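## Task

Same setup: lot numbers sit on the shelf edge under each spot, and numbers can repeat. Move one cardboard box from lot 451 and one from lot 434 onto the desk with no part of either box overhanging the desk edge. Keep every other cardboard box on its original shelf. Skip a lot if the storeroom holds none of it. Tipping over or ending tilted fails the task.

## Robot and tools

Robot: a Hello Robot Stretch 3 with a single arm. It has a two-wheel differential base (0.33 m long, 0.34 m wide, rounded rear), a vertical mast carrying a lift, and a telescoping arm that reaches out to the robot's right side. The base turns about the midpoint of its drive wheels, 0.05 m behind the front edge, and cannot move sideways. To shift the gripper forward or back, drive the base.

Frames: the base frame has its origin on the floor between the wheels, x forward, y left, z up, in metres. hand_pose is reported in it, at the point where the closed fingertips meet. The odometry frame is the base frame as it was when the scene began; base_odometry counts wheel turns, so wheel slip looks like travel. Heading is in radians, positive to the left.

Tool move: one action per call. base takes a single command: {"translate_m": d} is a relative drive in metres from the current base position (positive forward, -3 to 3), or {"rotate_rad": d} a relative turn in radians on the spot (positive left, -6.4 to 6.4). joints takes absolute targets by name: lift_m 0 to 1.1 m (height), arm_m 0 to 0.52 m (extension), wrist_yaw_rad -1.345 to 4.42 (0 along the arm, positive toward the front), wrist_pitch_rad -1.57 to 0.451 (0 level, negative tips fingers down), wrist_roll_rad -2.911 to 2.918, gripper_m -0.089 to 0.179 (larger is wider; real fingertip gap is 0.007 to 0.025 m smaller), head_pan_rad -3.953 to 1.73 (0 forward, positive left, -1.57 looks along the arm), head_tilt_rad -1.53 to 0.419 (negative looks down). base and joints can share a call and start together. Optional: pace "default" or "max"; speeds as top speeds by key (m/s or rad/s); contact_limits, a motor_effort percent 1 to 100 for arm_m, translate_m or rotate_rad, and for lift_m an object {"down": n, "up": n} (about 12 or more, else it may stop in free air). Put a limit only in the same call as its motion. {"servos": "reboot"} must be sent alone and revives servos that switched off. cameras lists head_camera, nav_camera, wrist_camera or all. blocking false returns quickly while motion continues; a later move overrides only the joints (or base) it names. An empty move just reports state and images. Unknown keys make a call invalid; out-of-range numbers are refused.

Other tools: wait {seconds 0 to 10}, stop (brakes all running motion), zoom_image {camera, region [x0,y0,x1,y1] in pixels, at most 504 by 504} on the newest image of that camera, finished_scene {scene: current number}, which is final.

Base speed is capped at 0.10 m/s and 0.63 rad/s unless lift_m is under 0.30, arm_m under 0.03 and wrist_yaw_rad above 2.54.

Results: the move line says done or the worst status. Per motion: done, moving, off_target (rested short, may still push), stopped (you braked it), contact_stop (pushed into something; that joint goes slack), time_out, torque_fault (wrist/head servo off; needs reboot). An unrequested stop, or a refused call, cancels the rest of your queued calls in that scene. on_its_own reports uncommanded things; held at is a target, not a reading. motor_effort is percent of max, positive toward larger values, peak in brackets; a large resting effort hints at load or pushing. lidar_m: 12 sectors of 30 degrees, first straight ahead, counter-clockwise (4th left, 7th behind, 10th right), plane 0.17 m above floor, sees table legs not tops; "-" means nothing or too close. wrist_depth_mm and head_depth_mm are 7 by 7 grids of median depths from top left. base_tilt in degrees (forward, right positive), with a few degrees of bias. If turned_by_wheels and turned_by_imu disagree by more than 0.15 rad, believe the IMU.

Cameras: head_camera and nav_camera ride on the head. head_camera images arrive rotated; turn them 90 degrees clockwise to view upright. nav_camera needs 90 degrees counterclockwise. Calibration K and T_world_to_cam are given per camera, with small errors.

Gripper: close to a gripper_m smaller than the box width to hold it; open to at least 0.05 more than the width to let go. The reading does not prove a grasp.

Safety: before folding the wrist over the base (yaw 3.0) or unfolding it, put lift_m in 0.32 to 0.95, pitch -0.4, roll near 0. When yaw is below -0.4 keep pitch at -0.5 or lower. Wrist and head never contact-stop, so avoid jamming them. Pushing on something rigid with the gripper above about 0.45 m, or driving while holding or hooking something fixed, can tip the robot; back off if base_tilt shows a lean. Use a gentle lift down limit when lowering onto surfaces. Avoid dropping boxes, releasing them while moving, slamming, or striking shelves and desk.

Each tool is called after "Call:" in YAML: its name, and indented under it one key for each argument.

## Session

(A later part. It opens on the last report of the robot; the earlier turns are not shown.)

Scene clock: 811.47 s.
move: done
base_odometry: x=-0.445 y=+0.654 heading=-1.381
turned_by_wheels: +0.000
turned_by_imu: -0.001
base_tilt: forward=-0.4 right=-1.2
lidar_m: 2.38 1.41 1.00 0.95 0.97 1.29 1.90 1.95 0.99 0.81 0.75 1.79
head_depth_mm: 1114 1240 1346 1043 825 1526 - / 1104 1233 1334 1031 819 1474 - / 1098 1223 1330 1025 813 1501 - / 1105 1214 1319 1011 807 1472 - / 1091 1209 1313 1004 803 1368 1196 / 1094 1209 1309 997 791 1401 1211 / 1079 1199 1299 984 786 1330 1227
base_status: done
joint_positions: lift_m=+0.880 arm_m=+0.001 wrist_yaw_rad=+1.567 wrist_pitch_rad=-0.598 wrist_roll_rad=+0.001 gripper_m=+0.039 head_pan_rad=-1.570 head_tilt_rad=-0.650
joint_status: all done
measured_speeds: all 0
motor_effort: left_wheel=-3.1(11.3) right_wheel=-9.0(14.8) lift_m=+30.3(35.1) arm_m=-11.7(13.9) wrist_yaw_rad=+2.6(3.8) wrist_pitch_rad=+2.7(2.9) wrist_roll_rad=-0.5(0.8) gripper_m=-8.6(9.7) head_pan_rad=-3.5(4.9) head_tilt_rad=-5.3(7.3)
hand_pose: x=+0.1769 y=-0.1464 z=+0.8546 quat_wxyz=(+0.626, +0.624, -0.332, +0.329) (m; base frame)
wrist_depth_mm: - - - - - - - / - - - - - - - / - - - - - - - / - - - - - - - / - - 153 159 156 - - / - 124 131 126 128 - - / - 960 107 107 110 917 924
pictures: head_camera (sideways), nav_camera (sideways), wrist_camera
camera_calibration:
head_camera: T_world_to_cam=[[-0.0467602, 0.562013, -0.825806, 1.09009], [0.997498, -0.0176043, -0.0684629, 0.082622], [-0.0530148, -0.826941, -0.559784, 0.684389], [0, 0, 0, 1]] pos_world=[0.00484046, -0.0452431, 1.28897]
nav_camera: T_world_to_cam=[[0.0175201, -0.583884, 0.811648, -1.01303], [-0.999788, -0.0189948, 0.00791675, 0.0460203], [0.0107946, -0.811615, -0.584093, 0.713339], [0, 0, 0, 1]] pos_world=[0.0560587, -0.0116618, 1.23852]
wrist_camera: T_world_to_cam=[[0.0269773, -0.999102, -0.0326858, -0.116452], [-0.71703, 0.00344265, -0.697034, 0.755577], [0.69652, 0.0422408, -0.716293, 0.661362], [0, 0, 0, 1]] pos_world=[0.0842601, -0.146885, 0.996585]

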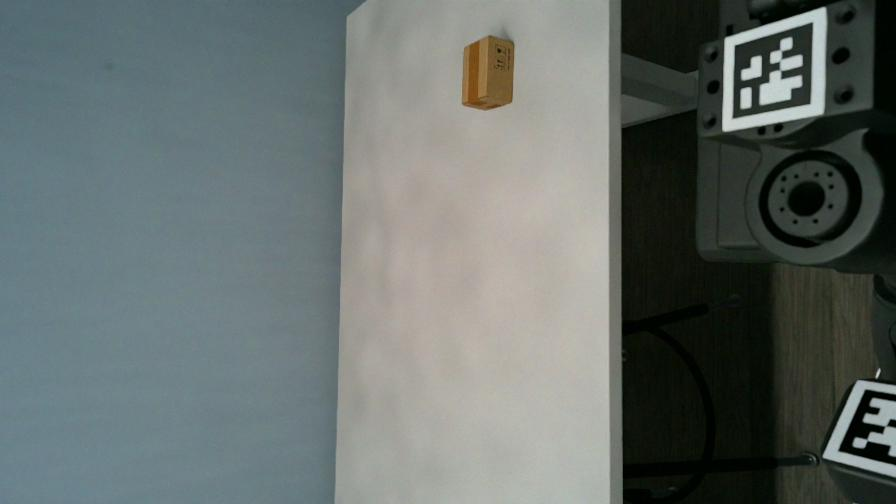

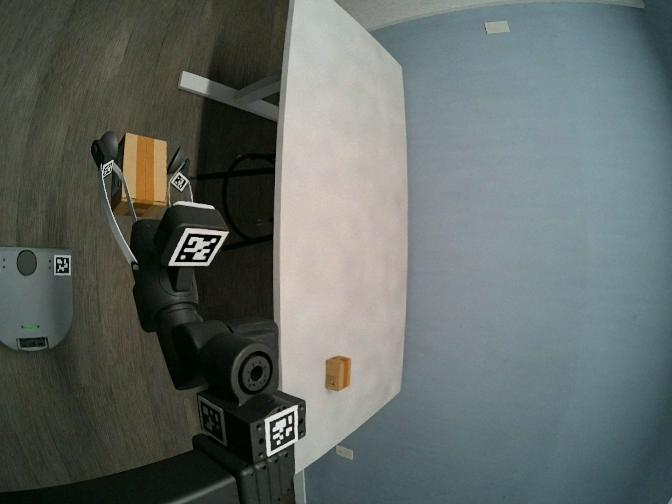

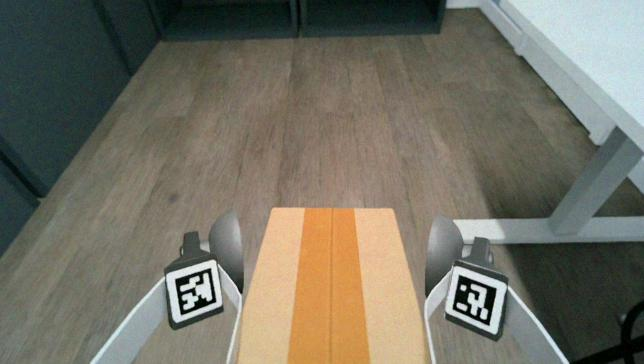

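Call:
move:
  joints: {"wrist_yaw_rad": 0}
  speeds: {"wrist_yaw_rad": 0.7}

Call:
move:
  joints: {"arm_m": 0.41}

Call:
move:
  joints: {"lift_m": 0.79}
  speeds: {"lift_m":0.05}
  cameras: ["wrist_camera"]

Call:
move:
  joints: {"lift_m": 0.775}
  speeds: {"lift_m":0.02}
  cameras: ["wrist_camera"]

Scene clock: 824.77 s.
move: done
base_odometry: x=-0.445 y=+0.654 heading=-1.381
turned_by_wheels: +0.000
turned_by_imu: +0.000
base_tilt: forward=-0.4 right=-1.1
lidar_m: 2.38 1.41 1.00 0.95 0.98 1.29 1.90 1.95 0.99 0.81 0.75 1.79
head_depth_mm: 1116 1227 1340 1043 824 1538 - / 1107 1225 1337 1030 816 1474 - / 1106 1226 1327 1021 810 453 - / 1100 1212 1324 1015 803 307 310 / 1093 1209 1306 1005 799 1337 1163 / 1087 1202 1301 995 797 1401 1195 / 1083 1201 1303 992 788 1326 1178
base_status: not commanded
joint_positions: lift_m=+0.880 arm_m=+0.001 wrist_yaw_rad=+0.003 wrist_pitch_rad=-0.598 wrist_roll_rad=+0.001 gripper_m=+0.039 head_pan_rad=-1.570 head_tilt_rad=-0.650
joint_status: all done
measured_speeds: all 0
motor_effort: left_wheel=-2.9(3.6) right_wheel=-9.2(9.6) lift_m=+29.5(30.9) arm_m=-11.9(12.8) wrist_yaw_rad=-3.3(5.5) wrist_pitch_rad=+2.6(2.9) wrist_roll_rad=-0.6(0.8) gripper_m=-9.5(9.5) head_pan_rad=-3.2(3.8) head_tilt_rad=-5.2(6.2)
hand_pose: x=-0.0209 y=-0.3438 z=+0.8546 quat_wxyz=(+0.676, +0.209, -0.675, -0.208) (m; base frame)
wrist_depth_mm: - - - - - 510 - / - - - - - 509 - / - - - - - - - / - - - - - - - / - - 153 159 155 - - / - 123 131 126 128 - - / 978 926 108 107 110 911 937
pictures: none

Scene clock: 828.97 s.
move: done
base_odometry: x=-0.445 y=+0.654 heading=-1.381
turned_by_wheels: +0.000
turned_by_imu: +0.000
base_tilt: forward=-0.2 right=-1.2
lidar_m: 2.37 1.41 1.00 0.95 0.98 1.29 1.89 1.95 0.99 0.81 0.75 1.79
head_depth_mm: 1112 1232 1343 1004 291 - 1180 / 1103 1228 1307 373 765 1401 1211 / 1106 1220 530 908 813 1419 1200 / 1097 1221 1301 896 807 1423 1201 / 1094 1208 1317 1007 800 1366 1189 / 1085 1201 1304 998 791 1398 1188 / 1086 1200 1303 984 788 1328 1180
base_status: not commanded
joint_positions: lift_m=+0.880 arm_m=+0.410 wrist_yaw_rad=+0.003 wrist_pitch_rad=-0.598 wrist_roll_rad=+0.001 gripper_m=+0.039 head_pan_rad=-1.570 head_tilt_rad=-0.650
joint_status: all done
measured_speeds: all 0
motor_effort: left_wheel=-2.9(3.8) right_wheel=-8.9(9.9) lift_m=+29.2(30.4) arm_m=+12.7(15.1) wrist_yaw_rad=-3.1(5.0) wrist_pitch_rad=+2.9(3.0) wrist_roll_rad=-0.3(0.8) gripper_m=-8.7(9.4) head_pan_rad=-2.6(3.6) head_tilt_rad=-5.1(6.3)
hand_pose: x=-0.0209 y=-0.7532 z=+0.8546 quat_wxyz=(+0.676, +0.209, -0.675, -0.208) (m; base frame)
wrist_depth_mm: - - - - - - - / - - - - - - - / - - - - - - - / - - - - - - - / - - 151 158 150 - - / - - 131 126 128 - - / - - 107 107 107 - -
pictures: none

Scene clock: 831.30 s.
move: done
base_odometry: x=-0.445 y=+0.654 heading=-1.381
turned_by_wheels: +0.000
turned_by_imu: +0.000
base_tilt: forward=-0.2 right=-1.3
lidar_m: 2.37 1.41 1.00 0.95 0.97 1.29 1.90 1.95 0.99 0.81 0.75 1.79
head_depth_mm: 1116 1236 1349 1038 822 319 - / 1107 1229 1336 883 396 337 1155 / 1102 1227 1321 575 812 1429 1204 / 1097 1211 1321 667 804 1415 1198 / 1093 1212 1307 1007 800 1376 1198 / 1090 1198 1304 998 794 1401 1180 / 1083 1201 1296 986 788 1325 1181
base_status: not commanded
joint_positions: lift_m=+0.790 arm_m=+0.410 wrist_yaw_rad=+0.003 wrist_pitch_rad=-0.598 wrist_roll_rad=+0.001 gripper_m=+0.039 head_pan_rad=-1.570 head_tilt_rad=-0.650
joint_status: all done
measured_speeds: all 0
motor_effort: left_wheel=-3.3(3.7) right_wheel=-9.0(9.8) lift_m=+24.2(28.9) arm_m=+9.8(13.1) wrist_yaw_rad=-2.5(4.8) wrist_pitch_rad=+2.8(2.9) wrist_roll_rad=-0.5(0.8) gripper_m=-9.1(9.5) head_pan_rad=-2.2(3.2) head_tilt_rad=-5.1(5.8)
hand_pose: x=-0.0209 y=-0.7532 z=+0.7646 quat_wxyz=(+0.676, +0.209, -0.675, -0.208) (m; base frame)
wrist_depth_mm: - - - - - - - / - - - - - - - / - - - - - - - / - - - - - - - / - - 151 159 150 - - / - - 131 126 128 - - / - - 107 107 107 - -
pictures: wrist_camera
camera_calibration:
wrist_camera: T_world_to_cam=[[-0.998894, -0.0338264, -0.0326643, -0.0148027], [-0.00150125, 0.717228, -0.696837, 1.10548], [0.0469992, -0.696017, -0.716486, 0.190693], [0, 0, 0, 1]] pos_world=[-0.0220892, -0.660658, 0.906486]

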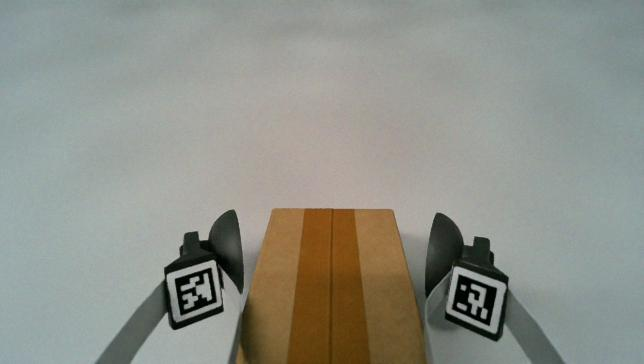

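Scene clock: 832.43 s.
move: done
base_odometry: x=-0.445 y=+0.654 heading=-1.381
turned_by_wheels: +0.000
turned_by_imu: +0.000
base_tilt: forward=-0.3 right=-1.2
lidar_m: 2.37 1.41 1.00 0.95 0.97 1.29 1.90 1.94 0.99 0.81 0.75 1.79
head_depth_mm: 1110 1234 1347 1044 822 1381 294 / 1105 1226 1336 1030 405 354 1134 / 1103 1225 1324 584 784 1418 1200 / 1094 1220 1319 681 782 1424 1198 / 1095 1210 1306 1006 800 1378 1189 / 1089 1204 1306 999 795 1396 1188 / 1086 1201 1292 988 789 1327 1179
base_status: not commanded
joint_positions: lift_m=+0.775 arm_m=+0.410 wrist_yaw_rad=+0.003 wrist_pitch_rad=-0.589 wrist_roll_rad=+0.001 gripper_m=+0.039 head_pan_rad=-1.570 head_tilt_rad=-0.650
joint_status: all done
measured_speeds: all 0
motor_effort: left_wheel=-2.7(3.5) right_wheel=-9.0(9.3) lift_m=+22.3(26.1) arm_m=+7.4(9.9) wrist_yaw_rad=-2.9(4.6) wrist_pitch_rad=+1.2(2.9) wrist_roll_rad=-0.5(0.7) gripper_m=-8.8(9.2) head_pan_rad=-2.7(3.0) head_tilt_rad=-5.1(5.4)
hand_pose: x=-0.0210 y=-0.7546 z=+0.7513 quat_wxyz=(+0.677, +0.206, -0.676, -0.205) (m; base frame)
wrist_depth_mm: - - - - - - - / - - - - - - - / - - - - - - - / - - - - - - - / - - 151 150 146 - - / - - 131 131 128 - - / - 99 117 117 117 105 -
pictures: wrist_camera
camera_calibration:
wrist_camera: T_world_to_cam=[[-0.998908, -0.0335453, -0.0325075, -0.0152209], [-0.000996216, 0.711052, -0.703139, 1.09741], [0.0467015, -0.702339, -0.710309, 0.170831], [0, 0, 0, 1]] pos_world=[-0.022089, -0.660846, 0.892481]

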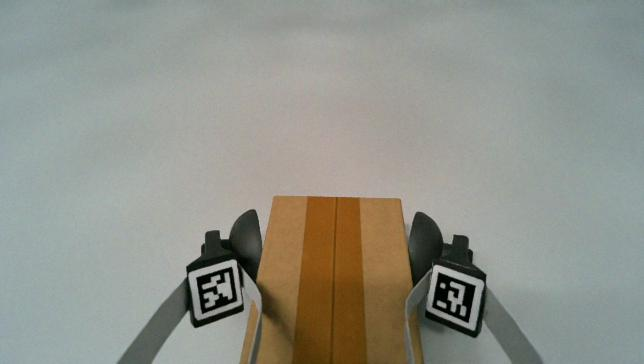

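Call:
move:
  joints: {"lift_m": 0.767}
  speeds: {"lift_m":0.02}
  cameras: ["wrist_camera"]

Call:
move:
  joints: {"lift_m": 0.760}
  speeds: {"lift_m":0.02}
  cameras: ["wrist_camera"]

Scene clock: 840.07 s.
move: done
base_odometry: x=-0.445 y=+0.654 heading=-1.381
turned_by_wheels: +0.000
turned_by_imu: +0.000
base_tilt: forward=-0.5 right=-1.1
lidar_m: 2.37 1.41 1.00 0.95 0.97 1.29 1.89 1.94 0.99 0.81 0.75 1.79
head_depth_mm: 1113 1233 1349 1041 825 1408 295 / 1109 1231 1329 1030 426 361 318 / 1102 1226 1325 587 761 1421 1204 / 1100 1210 1326 694 781 1415 1199 / 1096 1213 1314 1006 801 1368 1198 / 1093 1203 1304 999 794 1404 1188 / 1086 1202 1292 988 789 1329 1175
base_status: not commanded
joint_positions: lift_m=+0.767 arm_m=+0.410 wrist_yaw_rad=+0.003 wrist_pitch_rad=-0.554 wrist_roll_rad=+0.001 gripper_m=+0.039 head_pan_rad=-1.570 head_tilt_rad=-0.650
joint_status: all done
measured_speeds: all 0
motor_effort: left_wheel=-3.1(3.6) right_wheel=-9.3(9.4) lift_m=+18.1(29.1) arm_m=+1.7(3.2) wrist_yaw_rad=-2.2(4.1) wrist_pitch_rad=-5.2(5.6) wrist_roll_rad=-0.7(0.8) gripper_m=-8.8(9.3) head_pan_rad=-1.8(2.4) head_tilt_rad=-3.3(4.3)
hand_pose: x=-0.0210 y=-0.7602 z=+0.7504 quat_wxyz=(+0.680, +0.194, -0.680, -0.193) (m; base frame)
wrist_depth_mm: - - - - - - - / - - - - - - - / - - - - - - - / - - - - - - - / - - 151 152 147 - - / - - 131 133 128 - - / - 99 116 116 118 105 -
pictures: wrist_camera
camera_calibration:
wrist_camera: T_world_to_cam=[[-0.998908, -0.0346667, -0.031313, -0.0171859], [-0.000990836, 0.685872, -0.727722, 1.10001], [0.0467045, -0.726896, -0.685157, 0.128721], [0, 0, 0, 1]] pos_world=[-0.022089, -0.661497, 0.88816]

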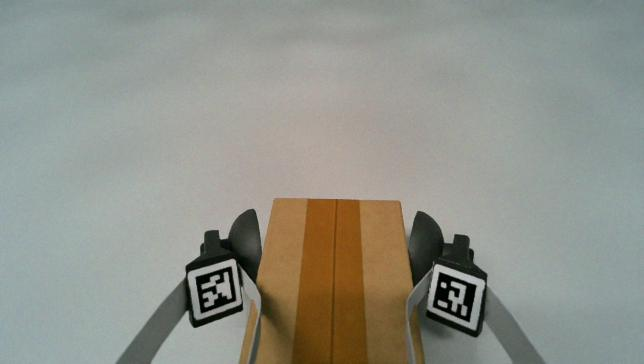

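Scene clock: 840.80 s.
move: done
base_odometry: x=-0.445 y=+0.654 heading=-1.381
turned_by_wheels: +0.000
turned_by_imu: +0.000
base_tilt: forward=-0.4 right=-1.2
lidar_m: 2.38 1.41 1.00 0.95 0.98 1.29 1.90 1.95 0.99 0.81 0.75 1.79
head_depth_mm: 1116 1234 1335 1043 823 1411 301 / 1114 1234 1339 1033 435 361 316 / 1106 1225 1327 593 760 1435 1196 / 1099 1219 1315 705 776 1415 1196 / 1095 1212 1310 1005 802 1372 1195 / 1089 1207 1313 996 796 1395 1188 / 1083 1197 1298 988 791 1327 1176
base_status: not commanded
joint_positions: lift_m=+0.760 arm_m=+0.410 wrist_yaw_rad=+0.002 wrist_pitch_rad=-0.523 wrist_roll_rad=+0.001 gripper_m=+0.039 head_pan_rad=-1.570 head_tilt_rad=-0.650
joint_status: all done
measured_speeds: all 0
on_its_own: wrist_pitch_rad is at rest, and its effort (-10.9) is outside its rest range (-8 to +12)
motor_effort: left_wheel=-3.0(3.4) right_wheel=-9.1(9.4) lift_m=+11.5(17.7) arm_m=+0.6(2.2) wrist_yaw_rad=-2.9(3.8) wrist_pitch_rad=-10.9(11.4) wrist_roll_rad=-0.4(0.7) gripper_m=-8.9(9.7) head_pan_rad=-1.8(2.6) head_tilt_rad=-3.5(4.1)
hand_pose: x=-0.0211 y=-0.7649 z=+0.7498 quat_wxyz=(+0.683, +0.184, -0.683, -0.183) (m; base frame)
wrist_depth_mm: - - - - - - - / - - - - - - - / - - - - - - - / - - - - - - - / - - 151 153 147 - - / - - 130 133 128 - - / - 100 115 115 115 106 -
pictures: wrist_camera
camera_calibration:
wrist_camera: T_world_to_cam=[[-0.998913, -0.0354025, -0.0303225, -0.0187814], [-0.000793084, 0.663326, -0.74833, 1.10093], [0.0466065, -0.747492, -0.662633, 0.0922871], [0, 0, 0, 1]] pos_world=[-0.022189, -0.661956, 0.884441]

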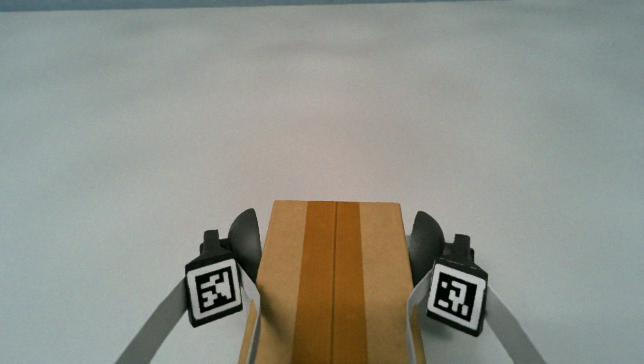

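Call:
move:
  joints: {"lift_m": 0.769}

Call:
move:
  joints: {"gripper_m": 0.179}
  cameras: ["wrist_camera"]

Call:
move:
  joints: {"lift_m": 0.88}

Call:
move:
  joints: {"arm_m": 0.0}
  cameras: ["head_camera"]

Scene clock: 846.83 s.
move: done
base_odometry: x=-0.445 y=+0.654 heading=-1.381
turned_by_wheels: +0.000
turned_by_imu: +0.000
base_tilt: forward=-0.4 right=-1.2
lidar_m: 2.38 1.42 1.00 0.95 0.98 1.30 1.90 1.95 0.99 0.81 0.75 1.78
head_depth_mm: 1112 1240 1341 1038 824 1410 293 / 1112 1226 1330 1031 424 360 323 / 1108 1223 1325 587 780 1432 1202 / 1099 1216 1318 702 781 1422 1200 / 1098 1211 1312 1003 798 1371 1193 / 1089 1202 1306 993 792 1402 1183 / 1084 1193 1299 985 790 1331 1188
base_status: not commanded
joint_positions: lift_m=+0.769 arm_m=+0.410 wrist_yaw_rad=+0.002 wrist_pitch_rad=-0.559 wrist_roll_rad=+0.001 gripper_m=+0.039 head_pan_rad=-1.570 head_tilt_rad=-0.650
joint_status: all done
measured_speeds: all 0
motor_effort: left_wheel=-2.4(3.2) right_wheel=-8.1(9.1) lift_m=+25.2(30.1) arm_m=-4.8(5.1) wrist_yaw_rad=-1.6(3.9) wrist_pitch_rad=-4.2(10.9) wrist_roll_rad=-0.4(0.6) gripper_m=-9.0(9.3) head_pan_rad=-1.9(2.1) head_tilt_rad=-2.8(3.8)
hand_pose: x=-0.0211 y=-0.7594 z=+0.7514 quat_wxyz=(+0.680, +0.196, -0.679, -0.195) (m; base frame)
wrist_depth_mm: - - - - - - - / - - - - - - - / - - - - - - - / - - - - - - - / - - 150 151 147 - - / - - 130 132 128 - - / - 100 116 116 118 105 -
pictures: none

Scene clock: 848.77 s.
move: done
base_odometry: x=-0.445 y=+0.654 heading=-1.381
turned_by_wheels: +0.000
turned_by_imu: +0.000
base_tilt: forward=-0.3 right=-1.2
lidar_m: 2.37 1.41 1.00 0.95 0.98 1.30 1.89 1.95 0.99 0.81 0.75 1.79
head_depth_mm: 1116 1240 1337 1040 823 1403 294 / 1106 1223 1329 1027 423 360 323 / 1102 1222 1328 587 781 1431 1202 / 1098 1211 1321 700 776 1411 1192 / 1097 1213 1309 1004 799 1368 1187 / 1086 1200 1301 993 794 1405 1187 / 1088 1197 1296 990 788 1325 1176
base_status: not commanded
joint_positions: lift_m=+0.769 arm_m=+0.410 wrist_yaw_rad=+0.002 wrist_pitch_rad=-0.590 wrist_roll_rad=+0.001 gripper_m=+0.179 head_pan_rad=-1.570 head_tilt_rad=-0.650
joint_status: all done
measured_speeds: all 0
motor_effort: left_wheel=-2.6(3.3) right_wheel=-8.1(9.0) lift_m=+30.6(31.4) arm_m=-7.7(8.2) wrist_yaw_rad=-1.9(3.6) wrist_pitch_rad=+1.4(4.4) wrist_roll_rad=-0.3(0.8) gripper_m=+0.6(83.8) head_pan_rad=-1.4(2.0) head_tilt_rad=-2.1(3.1)
hand_pose: x=-0.0212 y=-0.7545 z=+0.7451 quat_wxyz=(+0.677, +0.206, -0.676, -0.205) (m; base frame)
wrist_depth_mm: - - - - - - - / - - - - - - - / - - - - - - - / - - - 155 - - - / - 143 - 138 138 - - / - 126 - 123 122 - - / - - 111 110 110 - 105
pictures: wrist_camera
camera_calibration:
wrist_camera: T_world_to_cam=[[-0.998936, -0.0327411, -0.0324673, -0.0150234], [-0.00049239, 0.711666, -0.702518, 1.09299], [0.0461071, -0.701755, -0.710925, 0.167421], [0, 0, 0, 1]] pos_world=[-0.0221885, -0.660847, 0.886381]

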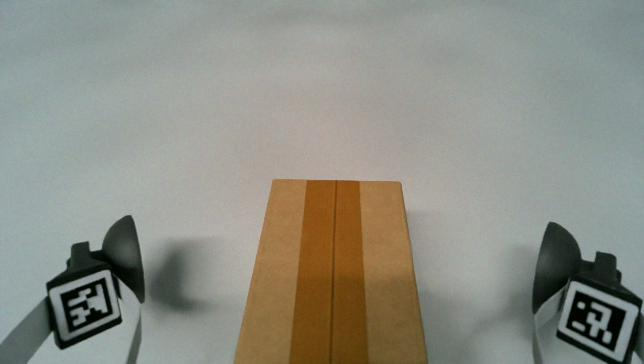

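Scene clock: 850.60 s.
move: done
base_odometry: x=-0.445 y=+0.654 heading=-1.381
turned_by_wheels: +0.000
turned_by_imu: +0.000
base_tilt: forward=-0.3 right=-1.0
lidar_m: 2.37 1.41 1.00 0.95 0.97 1.29 1.90 1.95 0.99 0.81 0.75 1.79
head_depth_mm: 1117 1229 1350 1000 291 - 1185 / 1105 1230 1306 372 763 1395 1210 / 1103 1218 531 907 811 1423 1202 / 1096 1208 1301 850 805 1424 1198 / 1096 1211 1304 962 796 1365 1189 / 1087 1204 1308 995 793 1397 1180 / 1083 1194 1305 986 788 1328 1184
base_status: not commanded
joint_positions: lift_m=+0.880 arm_m=+0.410 wrist_yaw_rad=+0.002 wrist_pitch_rad=-0.591 wrist_roll_rad=+0.001 gripper_m=+0.179 head_pan_rad=-1.570 head_tilt_rad=-0.650
joint_status: all done
measured_speeds: all 0
motor_effort: left_wheel=-2.6(3.2) right_wheel=-8.4(9.0) lift_m=+30.4(33.1) arm_m=-10.1(10.8) wrist_yaw_rad=-2.0(3.9) wrist_pitch_rad=+1.5(1.6) wrist_roll_rad=-0.7(0.8) gripper_m=+0.7(1.2) head_pan_rad=-1.1(1.8) head_tilt_rad=-1.3(2.4)
hand_pose: x=-0.0212 y=-0.7544 z=+0.8560 quat_wxyz=(+0.676, +0.206, -0.676, -0.206) (m; base frame)
wrist_depth_mm: - - - - - - - / - - - - - - - / - - - - - - - / - - - - - - - / - 142 - - - - - / - 126 - 232 - - - / - - - 218 - - 105
pictures: none

Scene clock: 854.80 s.
move: done
base_odometry: x=-0.445 y=+0.654 heading=-1.381
turned_by_wheels: +0.000
turned_by_imu: +0.000
base_tilt: forward=-0.3 right=-1.1
lidar_m: 2.37 1.41 1.00 0.95 0.98 1.29 1.89 1.95 0.99 0.81 0.75 1.79
head_depth_mm: 1112 1238 1338 1043 824 1529 - / 1111 1223 1327 1031 817 1440 - / 1103 1222 1324 1025 809 1359 - / 1099 1215 1313 1015 805 307 315 / 1088 1213 1308 1007 798 1341 1166 / 1086 1206 1314 997 793 1356 1189 / 1081 1201 1292 984 789 1321 1185
base_status: not commanded
joint_positions: lift_m=+0.880 arm_m=+0.001 wrist_yaw_rad=+0.002 wrist_pitch_rad=-0.591 wrist_roll_rad=+0.001 gripper_m=+0.179 head_pan_rad=-1.570 head_tilt_rad=-0.650
joint_status: all done
measured_speeds: all 0
motor_effort: left_wheel=-2.9(3.4) right_wheel=-8.3(8.9) lift_m=+25.5(29.6) arm_m=-12.6(15.2) wrist_yaw_rad=-1.5(3.6) wrist_pitch_rad=+1.6(1.7) wrist_roll_rad=-0.3(0.8) gripper_m=+0.7(1.2) head_pan_rad=-0.7(2.0) head_tilt_rad=-0.4(2.1)
hand_pose: x=-0.0212 y=-0.3449 z=+0.8560 quat_wxyz=(+0.676, +0.207, -0.676, -0.206) (m; base frame)
wrist_depth_mm: - - - - - 519 - / - - - 486 - 500 - / - - - - - - - / - - - - - - - / - - - - - - - / 123 - - - - - - / 940 970 972 960 968 927 105
pictures: head_camera (sideways)
camera_calibration:
head_camera: T_world_to_cam=[[-0.0466336, 0.562317, -0.825606, 1.08985], [0.997494, -0.0178173, -0.0684778, 0.0826318], [-0.0532163, -0.82673, -0.560077, 0.684779], [0, 0, 0, 1]] pos_world=[0.00484028, -0.0452418, 1.28897]

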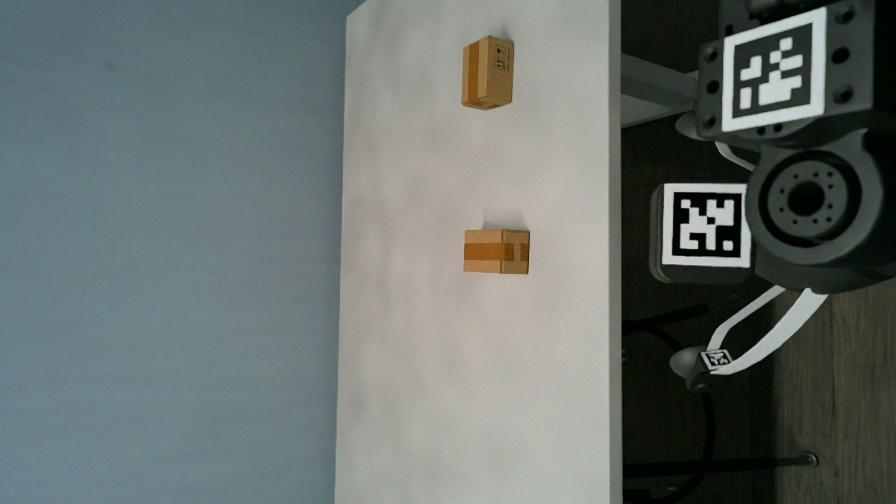

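Both boxes are on the desk.

Call:
finished_scene:
  scene: 2

The scene is finished: the task was done.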